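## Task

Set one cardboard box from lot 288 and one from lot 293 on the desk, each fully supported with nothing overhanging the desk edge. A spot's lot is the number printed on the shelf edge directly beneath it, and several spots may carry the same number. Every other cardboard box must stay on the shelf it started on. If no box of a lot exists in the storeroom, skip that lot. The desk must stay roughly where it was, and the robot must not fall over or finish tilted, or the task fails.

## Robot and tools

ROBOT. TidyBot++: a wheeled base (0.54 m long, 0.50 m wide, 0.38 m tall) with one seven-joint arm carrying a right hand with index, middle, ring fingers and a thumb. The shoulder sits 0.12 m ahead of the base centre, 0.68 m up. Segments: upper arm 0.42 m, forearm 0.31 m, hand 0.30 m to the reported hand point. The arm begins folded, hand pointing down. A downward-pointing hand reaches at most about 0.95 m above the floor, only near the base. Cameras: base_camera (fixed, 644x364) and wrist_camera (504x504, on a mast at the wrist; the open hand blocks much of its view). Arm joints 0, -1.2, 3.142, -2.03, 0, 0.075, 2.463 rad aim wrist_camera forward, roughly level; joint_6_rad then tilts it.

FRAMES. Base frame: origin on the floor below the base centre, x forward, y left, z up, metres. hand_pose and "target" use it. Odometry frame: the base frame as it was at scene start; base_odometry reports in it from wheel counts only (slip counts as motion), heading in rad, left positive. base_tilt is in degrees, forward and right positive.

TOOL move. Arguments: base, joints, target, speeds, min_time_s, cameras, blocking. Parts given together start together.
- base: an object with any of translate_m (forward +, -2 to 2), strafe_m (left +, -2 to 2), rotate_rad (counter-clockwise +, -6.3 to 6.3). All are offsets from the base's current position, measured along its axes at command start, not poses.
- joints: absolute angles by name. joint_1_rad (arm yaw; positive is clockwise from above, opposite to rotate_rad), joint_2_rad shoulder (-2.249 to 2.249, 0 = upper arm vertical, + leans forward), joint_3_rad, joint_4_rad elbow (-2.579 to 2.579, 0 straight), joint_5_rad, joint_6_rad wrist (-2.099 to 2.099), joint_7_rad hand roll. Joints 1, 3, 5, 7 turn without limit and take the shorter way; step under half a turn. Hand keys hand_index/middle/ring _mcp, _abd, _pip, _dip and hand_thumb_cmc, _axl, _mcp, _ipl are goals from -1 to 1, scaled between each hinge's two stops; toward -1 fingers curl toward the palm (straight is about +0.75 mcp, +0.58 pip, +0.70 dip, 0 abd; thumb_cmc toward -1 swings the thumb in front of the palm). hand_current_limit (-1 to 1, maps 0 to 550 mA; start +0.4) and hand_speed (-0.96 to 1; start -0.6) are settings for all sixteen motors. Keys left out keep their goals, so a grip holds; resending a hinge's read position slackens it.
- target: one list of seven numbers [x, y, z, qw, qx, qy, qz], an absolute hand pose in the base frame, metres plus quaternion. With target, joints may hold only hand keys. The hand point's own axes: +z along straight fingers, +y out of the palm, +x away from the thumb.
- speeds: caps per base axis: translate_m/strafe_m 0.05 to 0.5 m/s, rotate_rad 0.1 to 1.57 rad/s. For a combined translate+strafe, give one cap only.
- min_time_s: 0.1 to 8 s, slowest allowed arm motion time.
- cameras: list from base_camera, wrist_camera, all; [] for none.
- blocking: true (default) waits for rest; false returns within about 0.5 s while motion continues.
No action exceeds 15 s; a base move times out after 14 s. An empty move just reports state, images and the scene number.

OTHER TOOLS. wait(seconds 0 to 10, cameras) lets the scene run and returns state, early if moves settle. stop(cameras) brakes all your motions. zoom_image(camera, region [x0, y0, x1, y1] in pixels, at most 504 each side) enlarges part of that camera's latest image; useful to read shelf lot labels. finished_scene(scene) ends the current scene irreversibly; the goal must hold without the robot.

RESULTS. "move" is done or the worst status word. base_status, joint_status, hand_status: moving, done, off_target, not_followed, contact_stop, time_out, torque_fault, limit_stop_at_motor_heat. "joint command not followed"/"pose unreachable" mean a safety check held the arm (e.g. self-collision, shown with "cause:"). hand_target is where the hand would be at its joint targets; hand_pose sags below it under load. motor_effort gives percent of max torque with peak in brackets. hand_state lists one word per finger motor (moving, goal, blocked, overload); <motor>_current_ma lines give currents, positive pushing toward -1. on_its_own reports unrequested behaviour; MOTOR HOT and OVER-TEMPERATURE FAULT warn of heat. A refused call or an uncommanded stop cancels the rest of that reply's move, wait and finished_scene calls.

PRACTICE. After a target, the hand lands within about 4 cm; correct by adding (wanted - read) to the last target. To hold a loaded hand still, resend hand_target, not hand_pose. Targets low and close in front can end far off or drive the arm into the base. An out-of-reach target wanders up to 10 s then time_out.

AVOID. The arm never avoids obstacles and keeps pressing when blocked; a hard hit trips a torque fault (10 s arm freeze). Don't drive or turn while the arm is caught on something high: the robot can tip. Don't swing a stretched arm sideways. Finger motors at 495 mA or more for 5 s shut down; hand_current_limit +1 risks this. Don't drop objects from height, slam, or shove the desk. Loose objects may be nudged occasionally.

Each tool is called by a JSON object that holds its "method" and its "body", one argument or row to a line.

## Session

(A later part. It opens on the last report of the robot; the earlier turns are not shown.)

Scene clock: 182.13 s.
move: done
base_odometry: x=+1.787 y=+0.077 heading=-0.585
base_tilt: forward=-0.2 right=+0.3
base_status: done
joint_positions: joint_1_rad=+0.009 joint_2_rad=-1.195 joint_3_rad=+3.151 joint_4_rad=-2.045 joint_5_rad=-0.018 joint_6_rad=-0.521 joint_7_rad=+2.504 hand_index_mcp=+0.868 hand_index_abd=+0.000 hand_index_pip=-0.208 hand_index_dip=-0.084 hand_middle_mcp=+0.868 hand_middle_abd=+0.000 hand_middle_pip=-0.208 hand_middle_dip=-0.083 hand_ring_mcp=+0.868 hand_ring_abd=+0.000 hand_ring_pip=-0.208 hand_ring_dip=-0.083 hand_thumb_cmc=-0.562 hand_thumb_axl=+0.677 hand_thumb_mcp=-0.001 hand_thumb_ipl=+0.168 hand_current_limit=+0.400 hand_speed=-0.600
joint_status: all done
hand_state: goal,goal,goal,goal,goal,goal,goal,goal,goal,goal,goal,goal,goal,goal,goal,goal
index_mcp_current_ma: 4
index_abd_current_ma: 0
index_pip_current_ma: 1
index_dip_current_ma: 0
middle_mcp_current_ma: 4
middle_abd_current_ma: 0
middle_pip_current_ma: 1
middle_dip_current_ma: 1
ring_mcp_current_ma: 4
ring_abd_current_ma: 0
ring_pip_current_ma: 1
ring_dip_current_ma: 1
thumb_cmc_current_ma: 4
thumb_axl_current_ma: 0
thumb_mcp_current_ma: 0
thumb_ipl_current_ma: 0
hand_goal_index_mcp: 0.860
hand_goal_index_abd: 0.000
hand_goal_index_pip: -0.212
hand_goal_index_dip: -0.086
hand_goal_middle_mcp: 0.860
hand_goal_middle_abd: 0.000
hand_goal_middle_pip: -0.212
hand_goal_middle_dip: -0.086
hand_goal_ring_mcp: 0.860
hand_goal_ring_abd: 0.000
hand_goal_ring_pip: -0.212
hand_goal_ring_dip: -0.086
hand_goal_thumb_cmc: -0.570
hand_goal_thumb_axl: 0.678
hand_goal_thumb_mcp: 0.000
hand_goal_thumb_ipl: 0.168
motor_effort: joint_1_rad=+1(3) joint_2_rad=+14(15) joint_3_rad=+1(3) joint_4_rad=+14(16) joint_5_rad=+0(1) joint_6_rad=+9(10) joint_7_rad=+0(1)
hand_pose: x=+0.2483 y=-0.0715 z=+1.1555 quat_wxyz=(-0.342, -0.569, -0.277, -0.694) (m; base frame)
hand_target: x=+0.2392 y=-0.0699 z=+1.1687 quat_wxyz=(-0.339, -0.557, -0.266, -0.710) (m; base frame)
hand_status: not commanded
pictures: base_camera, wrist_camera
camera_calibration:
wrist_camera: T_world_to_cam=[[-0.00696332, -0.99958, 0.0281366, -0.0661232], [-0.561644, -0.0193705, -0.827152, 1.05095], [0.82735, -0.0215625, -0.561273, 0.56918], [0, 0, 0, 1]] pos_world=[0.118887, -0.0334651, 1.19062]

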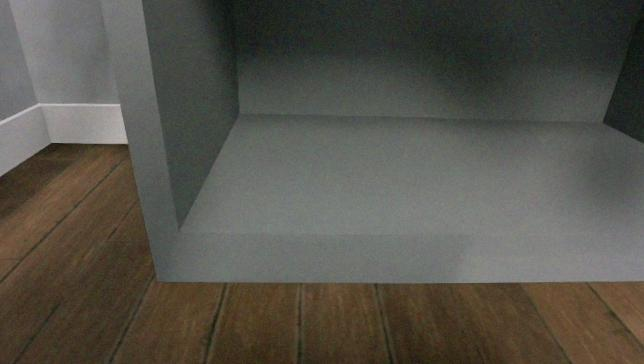

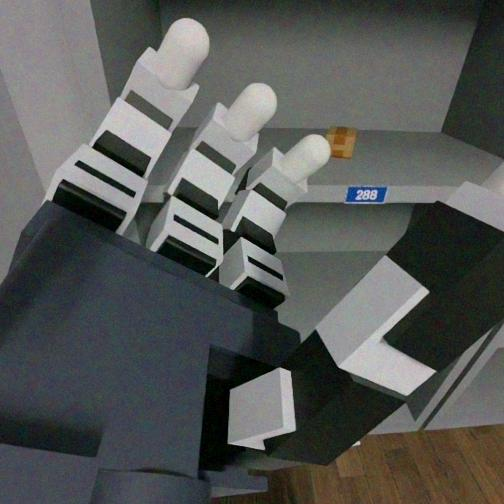

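{"method": "zoom_image", "body": {
  "camera": "wrist_camera",
  "region": [310, 115, 370, 175]
}}

Scaled by 8.400 from the camera's 504x504 image, which has a finer 720x720 frame.

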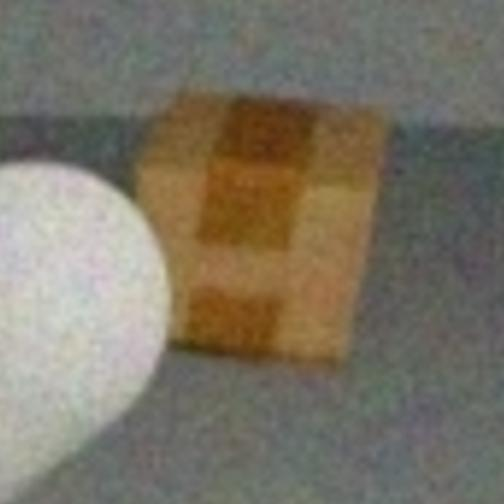

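{"method": "move", "body": {
  "joints": {"joint_1_rad": 0, "joint_2_rad": -0.6, "joint_4_rad": -1.2, "joint_6_rad": -1.05},
  "min_time_s": 2,
  "cameras": ["wrist_camera"]
}}

{"method": "zoom_image", "body": {
  "camera": "wrist_camera",
  "region": [320, 100, 420, 200]
}}

Scene clock: 300.10 s.
move: done
base_odometry: x=+1.787 y=+0.077 heading=-0.585
base_tilt: forward=-0.2 right=+0.3
base_status: not commanded
joint_positions: joint_1_rad=+0.009 joint_2_rad=-0.611 joint_3_rad=+3.151 joint_4_rad=-1.234 joint_5_rad=-0.018 joint_6_rad=-0.969 joint_7_rad=+2.504 hand_index_mcp=+0.868 hand_index_abd=+0.000 hand_index_pip=-0.208 hand_index_dip=-0.084 hand_middle_mcp=+0.868 hand_middle_abd=+0.000 hand_middle_pip=-0.208 hand_middle_dip=-0.083 hand_ring_mcp=+0.868 hand_ring_abd=+0.000 hand_ring_pip=-0.208 hand_ring_dip=-0.083 hand_thumb_cmc=-0.562 hand_thumb_axl=+0.677 hand_thumb_mcp=-0.001 hand_thumb_ipl=+0.168 hand_current_limit=+0.400 hand_speed=-0.600
joint_status: all done
hand_state: goal,goal,goal,goal,goal,goal,goal,goal,goal,goal,goal,goal,goal,goal,goal,goal
index_mcp_current_ma: 4
index_abd_current_ma: 0
index_pip_current_ma: 1
index_dip_current_ma: 0
middle_mcp_current_ma: 4
middle_abd_current_ma: 0
middle_pip_current_ma: 1
middle_dip_current_ma: 1
ring_mcp_current_ma: 4
ring_abd_current_ma: 0
ring_pip_current_ma: 1
ring_dip_current_ma: 1
thumb_cmc_current_ma: 4
thumb_axl_current_ma: 0
thumb_mcp_current_ma: 0
thumb_ipl_current_ma: 0
hand_goal_index_mcp: 0.860
hand_goal_index_abd: 0.000
hand_goal_index_pip: -0.212
hand_goal_index_dip: -0.086
hand_goal_middle_mcp: 0.860
hand_goal_middle_abd: 0.000
hand_goal_middle_pip: -0.212
hand_goal_middle_dip: -0.086
hand_goal_ring_mcp: 0.860
hand_goal_ring_abd: 0.000
hand_goal_ring_pip: -0.212
hand_goal_ring_dip: -0.086
hand_goal_thumb_cmc: -0.570
hand_goal_thumb_axl: 0.678
hand_goal_thumb_mcp: 0.000
hand_goal_thumb_ipl: 0.168
motor_effort: joint_1_rad=+0(2) joint_2_rad=+5(15) joint_3_rad=+1(1) joint_4_rad=+12(14) joint_5_rad=+0(0) joint_6_rad=+9(10) joint_7_rad=+0(1)
hand_pose: x=+0.3634 y=-0.0712 z=+1.3294 quat_wxyz=(-0.310, -0.641, -0.316, -0.627) (m; base frame)
hand_target: x=+0.3635 y=-0.0699 z=+1.3164 quat_wxyz=(-0.293, -0.663, -0.317, -0.612) (m; base frame)
hand_status: not commanded
pictures: wrist_camera
camera_calibration:
wrist_camera: T_world_to_cam=[[0.00263976, -0.99939, 0.0348143, -0.0823267], [-0.72848, -0.025772, -0.684582, 1.13003], [0.685062, -0.0235544, -0.728104, 0.844978], [0, 0, 0, 1]] pos_world=[0.244561, -0.0332504, 1.3917]

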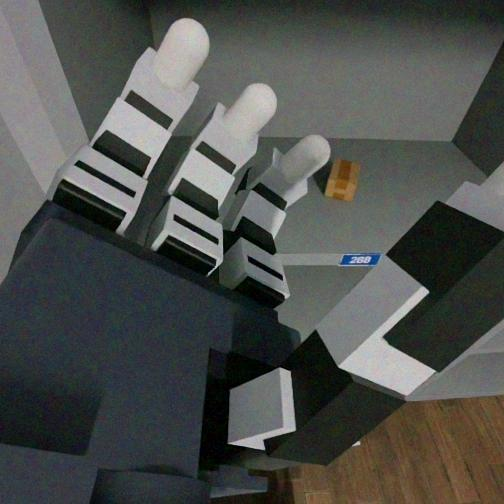

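Scaled by 5.040 from the camera's 504x504 image, which has a finer 720x720 frame.

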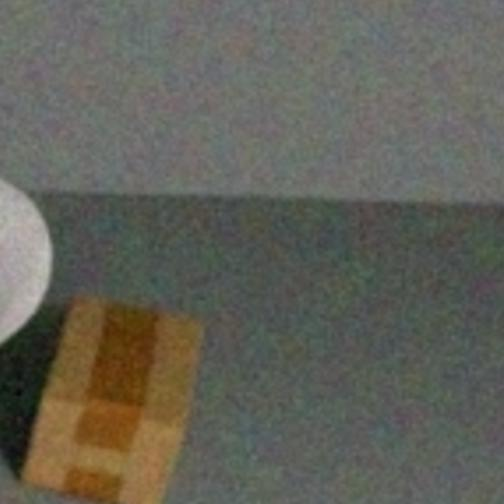

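{"method": "zoom_image", "body": {
  "camera": "wrist_camera",
  "region": [318, 152, 368, 208]
}}

Scaled by 9.000 from the camera's 504x504 image, which has a finer 720x720 frame.

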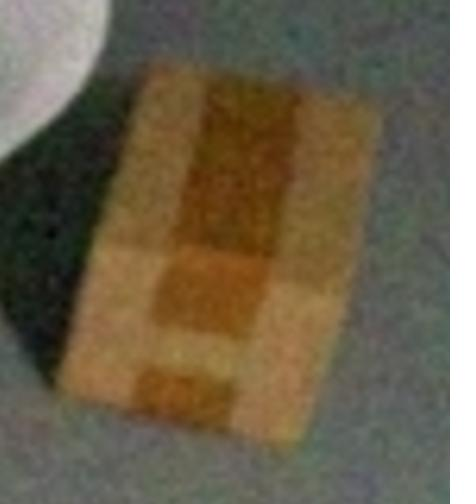

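{"method": "move", "body": {
  "base": {"translate_m": -0.168, "strafe_m": -0.281}
}}

{"method": "move", "body": {
  "joints": {"joint_1_rad": 0, "joint_2_rad": -0.2, "joint_4_rad": -1.3, "joint_5_rad": -0.5, "joint_6_rad": -1.3, "joint_7_rad": 1.2},
  "min_time_s": 2
}}

{"method": "move", "body": {
  "joints": {"joint_1_rad": 0, "joint_2_rad": 0.335, "joint_4_rad": -0.505, "joint_5_rad": -0.975, "joint_6_rad": -1.81, "joint_7_rad": 0.77, "hand_speed": -0.85},
  "min_time_s": 2.5,
  "cameras": ["wrist_camera"]
}}

Scene clock: 358.80 s.
move: done
base_odometry: x=+1.492 y=-0.065 heading=-0.584
base_tilt: forward=-0.2 right=+0.3
base_status: done
joint_positions: joint_1_rad=+0.009 joint_2_rad=-0.605 joint_3_rad=+3.147 joint_4_rad=-1.229 joint_5_rad=-0.018 joint_6_rad=-0.973 joint_7_rad=+2.503 hand_index_mcp=+0.868 hand_index_abd=+0.000 hand_index_pip=-0.208 hand_index_dip=-0.084 hand_middle_mcp=+0.868 hand_middle_abd=+0.000 hand_middle_pip=-0.208 hand_middle_dip=-0.083 hand_ring_mcp=+0.868 hand_ring_abd=+0.000 hand_ring_pip=-0.208 hand_ring_dip=-0.083 hand_thumb_cmc=-0.562 hand_thumb_axl=+0.677 hand_thumb_mcp=-0.001 hand_thumb_ipl=+0.168 hand_current_limit=+0.400 hand_speed=-0.600
joint_status: not commanded
hand_state: goal,goal,goal,goal,goal,goal,goal,goal,goal,goal,goal,goal,goal,goal,goal,goal
index_mcp_current_ma: 4
index_abd_current_ma: 0
index_pip_current_ma: 1
index_dip_current_ma: 0
middle_mcp_current_ma: 4
middle_abd_current_ma: 0
middle_pip_current_ma: 1
middle_dip_current_ma: 1
ring_mcp_current_ma: 4
ring_abd_current_ma: 0
ring_pip_current_ma: 1
ring_dip_current_ma: 1
thumb_cmc_current_ma: 3
thumb_axl_current_ma: 0
thumb_mcp_current_ma: 0
thumb_ipl_current_ma: 0
hand_goal_index_mcp: 0.860
hand_goal_index_abd: 0.000
hand_goal_index_pip: -0.212
hand_goal_index_dip: -0.086
hand_goal_middle_mcp: 0.860
hand_goal_middle_abd: 0.000
hand_goal_middle_pip: -0.212
hand_goal_middle_dip: -0.086
hand_goal_ring_mcp: 0.860
hand_goal_ring_abd: 0.000
hand_goal_ring_pip: -0.212
hand_goal_ring_dip: -0.086
hand_goal_thumb_cmc: -0.570
hand_goal_thumb_axl: 0.678
hand_goal_thumb_mcp: 0.000
hand_goal_thumb_ipl: 0.168
motor_effort: joint_1_rad=+1(2) joint_2_rad=+4(8) joint_3_rad=+0(4) joint_4_rad=+12(13) joint_5_rad=+0(1) joint_6_rad=+9(9) joint_7_rad=+1(1)
hand_pose: x=+0.3660 y=-0.0688 z=+1.3292 quat_wxyz=(-0.309, -0.641, -0.318, -0.626) (m; base frame)
hand_target: x=+0.3635 y=-0.0699 z=+1.3164 quat_wxyz=(-0.293, -0.663, -0.317, -0.612) (m; base frame)
hand_status: not commanded
pictures: none

Scene clock: 361.47 s.
move: done
base_odometry: x=+1.492 y=-0.065 heading=-0.584
base_tilt: forward=-0.2 right=+0.3
base_status: not commanded
joint_positions: joint_1_rad=+0.009 joint_2_rad=-0.203 joint_3_rad=+3.147 joint_4_rad=-1.265 joint_5_rad=-0.451 joint_6_rad=-1.222 joint_7_rad=+1.242 hand_index_mcp=+0.857 hand_index_abd=+0.000 hand_index_pip=-0.209 hand_index_dip=-0.084 hand_middle_mcp=+0.857 hand_middle_abd=+0.000 hand_middle_pip=-0.209 hand_middle_dip=-0.083 hand_ring_mcp=+0.857 hand_ring_abd=+0.000 hand_ring_pip=-0.209 hand_ring_dip=-0.083 hand_thumb_cmc=-0.562 hand_thumb_axl=+0.677 hand_thumb_mcp=-0.001 hand_thumb_ipl=+0.168 hand_current_limit=+0.400 hand_speed=-0.600
joint_status: all done
hand_state: goal,goal,goal,goal,goal,goal,goal,goal,goal,goal,goal,goal,goal,goal,goal,goal
index_mcp_current_ma: -1
index_abd_current_ma: 0
index_pip_current_ma: 1
index_dip_current_ma: 0
middle_mcp_current_ma: -1
middle_abd_current_ma: 0
middle_pip_current_ma: 1
middle_dip_current_ma: 1
ring_mcp_current_ma: -1
ring_abd_current_ma: 0
ring_pip_current_ma: 1
ring_dip_current_ma: 1
thumb_cmc_current_ma: 3
thumb_axl_current_ma: 0
thumb_mcp_current_ma: 0
thumb_ipl_current_ma: 0
hand_goal_index_mcp: 0.860
hand_goal_index_abd: 0.000
hand_goal_index_pip: -0.212
hand_goal_index_dip: -0.086
hand_goal_middle_mcp: 0.860
hand_goal_middle_abd: 0.000
hand_goal_middle_pip: -0.212
hand_goal_middle_dip: -0.086
hand_goal_ring_mcp: 0.860
hand_goal_ring_abd: 0.000
hand_goal_ring_pip: -0.212
hand_goal_ring_dip: -0.086
hand_goal_thumb_cmc: -0.570
hand_goal_thumb_axl: 0.678
hand_goal_thumb_mcp: 0.000
hand_goal_thumb_ipl: 0.168
motor_effort: joint_1_rad=+1(2) joint_2_rad=-9(12) joint_3_rad=+1(1) joint_4_rad=+14(16) joint_5_rad=-3(3) joint_6_rad=+6(10) joint_7_rad=+0(2)
hand_pose: x=+0.5064 y=+0.0604 z=+1.0115 quat_wxyz=(+0.284, -0.876, +0.134, -0.365) (m; base frame)
hand_target: x=+0.4794 y=+0.0848 z=+0.9824 quat_wxyz=(+0.307, -0.892, +0.142, -0.300) (m; base frame)
hand_status: not commanded
pictures: none

Scene clock: 364.27 s.
move: done
base_odometry: x=+1.492 y=-0.065 heading=-0.584
base_tilt: forward=-0.2 right=+0.3
base_status: not commanded
joint_positions: joint_1_rad=+0.009 joint_2_rad=+0.320 joint_3_rad=+3.147 joint_4_rad=-0.538 joint_5_rad=-0.923 joint_6_rad=-1.732 joint_7_rad=+0.813 hand_index_mcp=+0.854 hand_index_abd=+0.000 hand_index_pip=-0.209 hand_index_dip=-0.084 hand_middle_mcp=+0.854 hand_middle_abd=+0.000 hand_middle_pip=-0.209 hand_middle_dip=-0.083 hand_ring_mcp=+0.854 hand_ring_abd=+0.000 hand_ring_pip=-0.209 hand_ring_dip=-0.083 hand_thumb_cmc=-0.568 hand_thumb_axl=+0.677 hand_thumb_mcp=-0.001 hand_thumb_ipl=+0.168 hand_current_limit=+0.400 hand_speed=-0.850
joint_status: all done
hand_state: goal,goal,goal,goal,goal,goal,goal,goal,goal,goal,goal,goal,goal,goal,goal,goal
index_mcp_current_ma: -2
index_abd_current_ma: 0
index_pip_current_ma: 1
index_dip_current_ma: 0
middle_mcp_current_ma: -2
middle_abd_current_ma: 0
middle_pip_current_ma: 1
middle_dip_current_ma: 1
ring_mcp_current_ma: -2
ring_abd_current_ma: 0
ring_pip_current_ma: 1
ring_dip_current_ma: 1
thumb_cmc_current_ma: 0
thumb_axl_current_ma: 0
thumb_mcp_current_ma: 0
thumb_ipl_current_ma: 0
hand_goal_index_mcp: 0.860
hand_goal_index_abd: 0.000
hand_goal_index_pip: -0.212
hand_goal_index_dip: -0.086
hand_goal_middle_mcp: 0.860
hand_goal_middle_abd: 0.000
hand_goal_middle_pip: -0.212
hand_goal_middle_dip: -0.086
hand_goal_ring_mcp: 0.860
hand_goal_ring_abd: 0.000
hand_goal_ring_pip: -0.212
hand_goal_ring_dip: -0.086
hand_goal_thumb_cmc: -0.570
hand_goal_thumb_axl: 0.678
hand_goal_thumb_mcp: 0.000
hand_goal_thumb_ipl: 0.168
motor_effort: joint_1_rad=+1(2) joint_2_rad=-21(23) joint_3_rad=-1(1) joint_4_rad=+11(15) joint_5_rad=-5(6) joint_6_rad=+5(8) joint_7_rad=+1(2)
hand_pose: x=+0.5361 y=+0.1959 z=+1.0484 quat_wxyz=(+0.464, -0.870, +0.149, -0.081) (m; base frame)
hand_target: x=+0.5091 y=+0.2044 z=+1.0505 quat_wxyz=(+0.465, -0.874, +0.133, -0.037) (m; base frame)
hand_status: not commanded
pictures: wrist_camera
camera_calibration:
wrist_camera: T_world_to_cam=[[-0.84403, -0.0727418, -0.53134, 1.06], [-0.520624, -0.126625, 0.844344, -0.62424], [-0.1287, 0.98928, 0.0690042, -0.0695858], [0, 0, 0, 1]] pos_world=[0.560719, 0.0669015, 1.09509]

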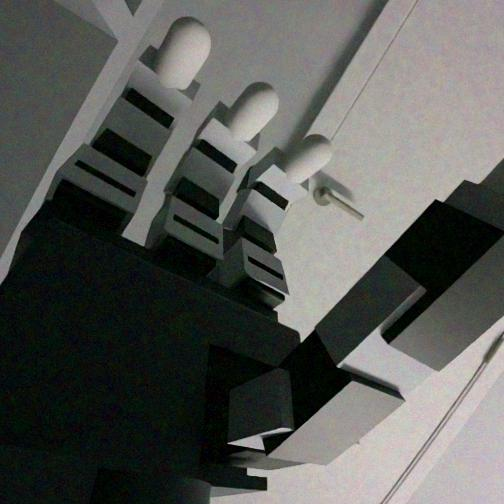

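{"method": "move", "body": {
  "base": {"translate_m": 0.343, "strafe_m": -0.115},
  "speeds": {"translate_m": 0.15},
  "cameras": ["wrist_camera"]
}}

Scene clock: 379.67 s.
move: done
base_odometry: x=+1.715 y=-0.351 heading=-0.585
base_tilt: forward=-0.2 right=+0.3
base_status: done
joint_positions: joint_1_rad=+0.008 joint_2_rad=+0.333 joint_3_rad=+3.147 joint_4_rad=-0.535 joint_5_rad=-0.929 joint_6_rad=-1.738 joint_7_rad=+0.811 hand_index_mcp=+0.854 hand_index_abd=+0.000 hand_index_pip=-0.209 hand_index_dip=-0.084 hand_middle_mcp=+0.854 hand_middle_abd=+0.000 hand_middle_pip=-0.209 hand_middle_dip=-0.083 hand_ring_mcp=+0.854 hand_ring_abd=+0.000 hand_ring_pip=-0.209 hand_ring_dip=-0.083 hand_thumb_cmc=-0.569 hand_thumb_axl=+0.677 hand_thumb_mcp=-0.001 hand_thumb_ipl=+0.168 hand_current_limit=+0.400 hand_speed=-0.850
joint_status: not commanded
hand_state: goal,goal,goal,goal,goal,goal,goal,goal,goal,goal,goal,goal,goal,goal,goal,goal
index_mcp_current_ma: -3
index_abd_current_ma: 0
index_pip_current_ma: 1
index_dip_current_ma: 0
middle_mcp_current_ma: -3
middle_abd_current_ma: 0
middle_pip_current_ma: 1
middle_dip_current_ma: 1
ring_mcp_current_ma: -3
ring_abd_current_ma: 0
ring_pip_current_ma: 1
ring_dip_current_ma: 1
thumb_cmc_current_ma: 0
thumb_axl_current_ma: 0
thumb_mcp_current_ma: 0
thumb_ipl_current_ma: 0
hand_goal_index_mcp: 0.860
hand_goal_index_abd: 0.000
hand_goal_index_pip: -0.212
hand_goal_index_dip: -0.086
hand_goal_middle_mcp: 0.860
hand_goal_middle_abd: 0.000
hand_goal_middle_pip: -0.212
hand_goal_middle_dip: -0.086
hand_goal_ring_mcp: 0.860
hand_goal_ring_abd: 0.000
hand_goal_ring_pip: -0.212
hand_goal_ring_dip: -0.086
hand_goal_thumb_cmc: -0.570
hand_goal_thumb_axl: 0.678
hand_goal_thumb_mcp: 0.000
hand_goal_thumb_ipl: 0.168
motor_effort: joint_1_rad=+0(3) joint_2_rad=-22(25) joint_3_rad=-1(2) joint_4_rad=+10(12) joint_5_rad=-5(6) joint_6_rad=+5(6) joint_7_rad=+0(1)
hand_pose: x=+0.5381 y=+0.1969 z=+1.0445 quat_wxyz=(+0.464, -0.870, +0.150, -0.073) (m; base frame)
hand_target: x=+0.5091 y=+0.2044 z=+1.0505 quat_wxyz=(+0.465, -0.874, +0.133, -0.037) (m; base frame)
hand_status: not commanded
pictures: wrist_camera
camera_calibration:
wrist_camera: T_world_to_cam=[[-0.85102, -0.0772373, -0.519423, 1.05175], [-0.507655, -0.132072, 0.851378, -0.63292], [-0.134359, 0.988226, 0.0731859, -0.071111], [0, 0, 0, 1]] pos_world=[0.564205, 0.0679174, 1.09036]

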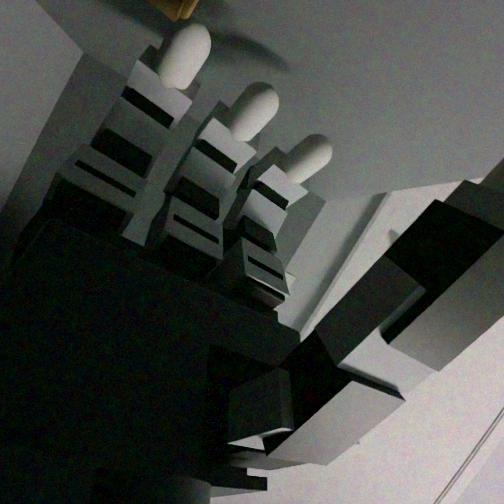

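{"method": "zoom_image", "body": {
  "camera": "wrist_camera",
  "region": [130, 0, 230, 60]
}}

Scaled by 5.040 from the camera's 504x504 image, which has a finer 720x720 frame.

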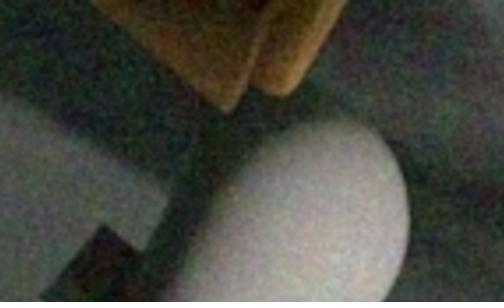

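{"method": "move", "body": {
  "base": {"translate_m": 0.1175, "strafe_m": -0.041},
  "speeds": {"translate_m": 0.08},
  "cameras": ["wrist_camera"]
}}

Scene clock: 400.17 s.
move: done
base_odometry: x=+1.790 y=-0.450 heading=-0.585
base_tilt: forward=-0.2 right=+0.3
base_status: done
joint_positions: joint_1_rad=+0.008 joint_2_rad=+0.335 joint_3_rad=+3.147 joint_4_rad=-0.534 joint_5_rad=-0.931 joint_6_rad=-1.739 joint_7_rad=+0.811 hand_index_mcp=+0.854 hand_index_abd=+0.000 hand_index_pip=-0.210 hand_index_dip=-0.084 hand_middle_mcp=+0.854 hand_middle_abd=+0.000 hand_middle_pip=-0.209 hand_middle_dip=-0.083 hand_ring_mcp=+0.854 hand_ring_abd=+0.000 hand_ring_pip=-0.210 hand_ring_dip=-0.083 hand_thumb_cmc=-0.569 hand_thumb_axl=+0.677 hand_thumb_mcp=-0.001 hand_thumb_ipl=+0.168 hand_current_limit=+0.400 hand_speed=-0.850
joint_status: not commanded
hand_state: goal,goal,goal,goal,goal,goal,goal,goal,goal,goal,goal,goal,goal,goal,goal,goal
index_mcp_current_ma: -3
index_abd_current_ma: 0
index_pip_current_ma: 1
index_dip_current_ma: 0
middle_mcp_current_ma: -3
middle_abd_current_ma: 0
middle_pip_current_ma: 1
middle_dip_current_ma: 1
ring_mcp_current_ma: -3
ring_abd_current_ma: 0
ring_pip_current_ma: 1
ring_dip_current_ma: 1
thumb_cmc_current_ma: 0
thumb_axl_current_ma: 0
thumb_mcp_current_ma: 0
thumb_ipl_current_ma: 0
hand_goal_index_mcp: 0.860
hand_goal_index_abd: 0.000
hand_goal_index_pip: -0.212
hand_goal_index_dip: -0.086
hand_goal_middle_mcp: 0.860
hand_goal_middle_abd: 0.000
hand_goal_middle_pip: -0.212
hand_goal_middle_dip: -0.086
hand_goal_ring_mcp: 0.860
hand_goal_ring_abd: 0.000
hand_goal_ring_pip: -0.212
hand_goal_ring_dip: -0.086
hand_goal_thumb_cmc: -0.570
hand_goal_thumb_axl: 0.678
hand_goal_thumb_mcp: 0.000
hand_goal_thumb_ipl: 0.168
motor_effort: joint_1_rad=+1(3) joint_2_rad=-21(25) joint_3_rad=-1(2) joint_4_rad=+10(12) joint_5_rad=-5(6) joint_6_rad=+5(6) joint_7_rad=+1(1)
hand_pose: x=+0.5384 y=+0.1971 z=+1.0438 quat_wxyz=(+0.464, -0.870, +0.150, -0.071) (m; base frame)
hand_target: x=+0.5091 y=+0.2044 z=+1.0505 quat_wxyz=(+0.465, -0.874, +0.133, -0.037) (m; base frame)
hand_status: not commanded
pictures: wrist_camera
camera_calibration:
wrist_camera: T_world_to_cam=[[-0.852009, -0.0786875, -0.517581, 1.05057], [-0.50554, -0.133271, 0.852449, -0.634256], [-0.136056, 0.987951, 0.0737684, -0.0709373], [0, 0, 0, 1]] pos_world=[0.564803, 0.0682214, 1.08966]

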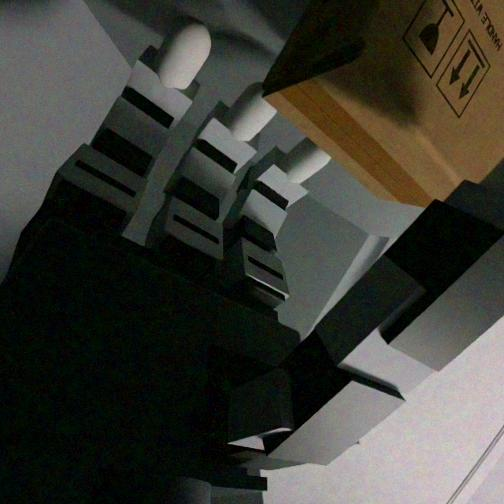

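{"method": "zoom_image", "body": {
  "camera": "wrist_camera",
  "region": [250, 0, 504, 254]
}}

Scaled by 1.984 from the camera's 504x504 image, which has a finer 720x720 frame.

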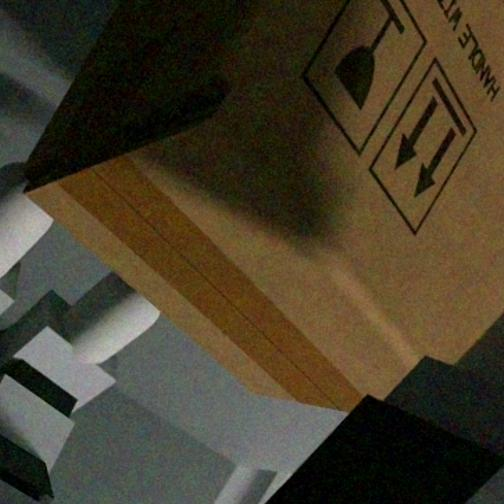

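{"method": "move", "body": {
  "joints": {"joint_2_rad": 0.298, "joint_4_rad": -0.615, "joint_6_rad": -1.66, "joint_7_rad": 0.87},
  "min_time_s": 1.5
}}

Scene clock: 443.10 s.
move: done
base_odometry: x=+1.790 y=-0.450 heading=-0.585
base_tilt: forward=-0.2 right=+0.3
base_status: not commanded
joint_positions: joint_1_rad=+0.008 joint_2_rad=+0.327 joint_3_rad=+3.147 joint_4_rad=-0.579 joint_5_rad=-0.931 joint_6_rad=-1.734 joint_7_rad=+0.830 hand_index_mcp=+0.854 hand_index_abd=+0.000 hand_index_pip=-0.210 hand_index_dip=-0.084 hand_middle_mcp=+0.854 hand_middle_abd=+0.000 hand_middle_pip=-0.209 hand_middle_dip=-0.083 hand_ring_mcp=+0.854 hand_ring_abd=+0.000 hand_ring_pip=-0.210 hand_ring_dip=-0.083 hand_thumb_cmc=-0.569 hand_thumb_axl=+0.677 hand_thumb_mcp=-0.001 hand_thumb_ipl=+0.168 hand_current_limit=+0.400 hand_speed=-0.850
joint_status: all done
hand_state: goal,goal,goal,goal,goal,goal,goal,goal,goal,goal,goal,goal,goal,goal,goal,goal
index_mcp_current_ma: -3
index_abd_current_ma: 0
index_pip_current_ma: 1
index_dip_current_ma: 0
middle_mcp_current_ma: -3
middle_abd_current_ma: 0
middle_pip_current_ma: 1
middle_dip_current_ma: 1
ring_mcp_current_ma: -3
ring_abd_current_ma: 0
ring_pip_current_ma: 1
ring_dip_current_ma: 1
thumb_cmc_current_ma: 0
thumb_axl_current_ma: 0
thumb_mcp_current_ma: 0
thumb_ipl_current_ma: 0
hand_goal_index_mcp: 0.860
hand_goal_index_abd: 0.000
hand_goal_index_pip: -0.212
hand_goal_index_dip: -0.086
hand_goal_middle_mcp: 0.860
hand_goal_middle_abd: 0.000
hand_goal_middle_pip: -0.212
hand_goal_middle_dip: -0.086
hand_goal_ring_mcp: 0.860
hand_goal_ring_abd: 0.000
hand_goal_ring_pip: -0.212
hand_goal_ring_dip: -0.086
hand_goal_thumb_cmc: -0.570
hand_goal_thumb_axl: 0.678
hand_goal_thumb_mcp: 0.000
hand_goal_thumb_ipl: 0.168
motor_effort: joint_1_rad=+1(2) joint_2_rad=-22(23) joint_3_rad=-1(1) joint_4_rad=+11(12) joint_5_rad=-5(6) joint_6_rad=+5(6) joint_7_rad=+1(1)
hand_pose: x=+0.5364 y=+0.1969 z=+1.0347 quat_wxyz=(+0.462, -0.872, +0.151, -0.061) (m; base frame)
hand_target: x=+0.5394 y=+0.2160 z=+1.0526 quat_wxyz=(+0.495, -0.855, +0.131, -0.083) (m; base frame)
hand_status: not commanded
pictures: none

{"method": "move", "body": {
  "joints": {"joint_2_rad": 0.29, "joint_4_rad": -0.635, "joint_6_rad": -1.62, "joint_7_rad": 0.89},
  "min_time_s": 1.5,
  "cameras": ["wrist_camera"]
}}

Scene clock: 450.77 s.
move: done
base_odometry: x=+1.790 y=-0.450 heading=-0.585
base_tilt: forward=-0.2 right=+0.3
base_status: not commanded
joint_positions: joint_1_rad=+0.008 joint_2_rad=+0.319 joint_3_rad=+3.147 joint_4_rad=-0.598 joint_5_rad=-0.931 joint_6_rad=-1.704 joint_7_rad=+0.848 hand_index_mcp=+0.854 hand_index_abd=+0.000 hand_index_pip=-0.210 hand_index_dip=-0.084 hand_middle_mcp=+0.854 hand_middle_abd=+0.000 hand_middle_pip=-0.209 hand_middle_dip=-0.083 hand_ring_mcp=+0.854 hand_ring_abd=+0.000 hand_ring_pip=-0.210 hand_ring_dip=-0.083 hand_thumb_cmc=-0.569 hand_thumb_axl=+0.677 hand_thumb_mcp=-0.001 hand_thumb_ipl=+0.168 hand_current_limit=+0.400 hand_speed=-0.850
joint_status: all done
hand_state: goal,goal,goal,goal,goal,goal,goal,goal,goal,goal,goal,goal,goal,goal,goal,goal
index_mcp_current_ma: -3
index_abd_current_ma: 0
index_pip_current_ma: 1
index_dip_current_ma: 0
middle_mcp_current_ma: -3
middle_abd_current_ma: 0
middle_pip_current_ma: 1
middle_dip_current_ma: 1
ring_mcp_current_ma: -3
ring_abd_current_ma: 0
ring_pip_current_ma: 1
ring_dip_current_ma: 1
thumb_cmc_current_ma: 0
thumb_axl_current_ma: 0
thumb_mcp_current_ma: 0
thumb_ipl_current_ma: 0
hand_goal_index_mcp: 0.860
hand_goal_index_abd: 0.000
hand_goal_index_pip: -0.212
hand_goal_index_dip: -0.086
hand_goal_middle_mcp: 0.860
hand_goal_middle_abd: 0.000
hand_goal_middle_pip: -0.212
hand_goal_middle_dip: -0.086
hand_goal_ring_mcp: 0.860
hand_goal_ring_abd: 0.000
hand_goal_ring_pip: -0.212
hand_goal_ring_dip: -0.086
hand_goal_thumb_cmc: -0.570
hand_goal_thumb_axl: 0.678
hand_goal_thumb_mcp: 0.000
hand_goal_thumb_ipl: 0.168
motor_effort: joint_1_rad=+1(1) joint_2_rad=-22(22) joint_3_rad=-1(1) joint_4_rad=+11(12) joint_5_rad=-5(6) joint_6_rad=+5(6) joint_7_rad=+1(1)
hand_pose: x=+0.5422 y=+0.1989 z=+1.0360 quat_wxyz=(+0.468, -0.868, +0.150, -0.072) (m; base frame)
hand_target: x=+0.5480 y=+0.2183 z=+1.0551 quat_wxyz=(+0.502, -0.849, +0.132, -0.098) (m; base frame)
hand_status: not commanded
pictures: wrist_camera
camera_calibration:
wrist_camera: T_world_to_cam=[[-0.850978, -0.0734794, -0.520037, 1.05084], [-0.507536, -0.139596, 0.850247, -0.620719], [-0.13507, 0.987479, 0.0814992, -0.0799657], [0, 0, 0, 1]] pos_world=[0.568405, 0.0695301, 1.08076]

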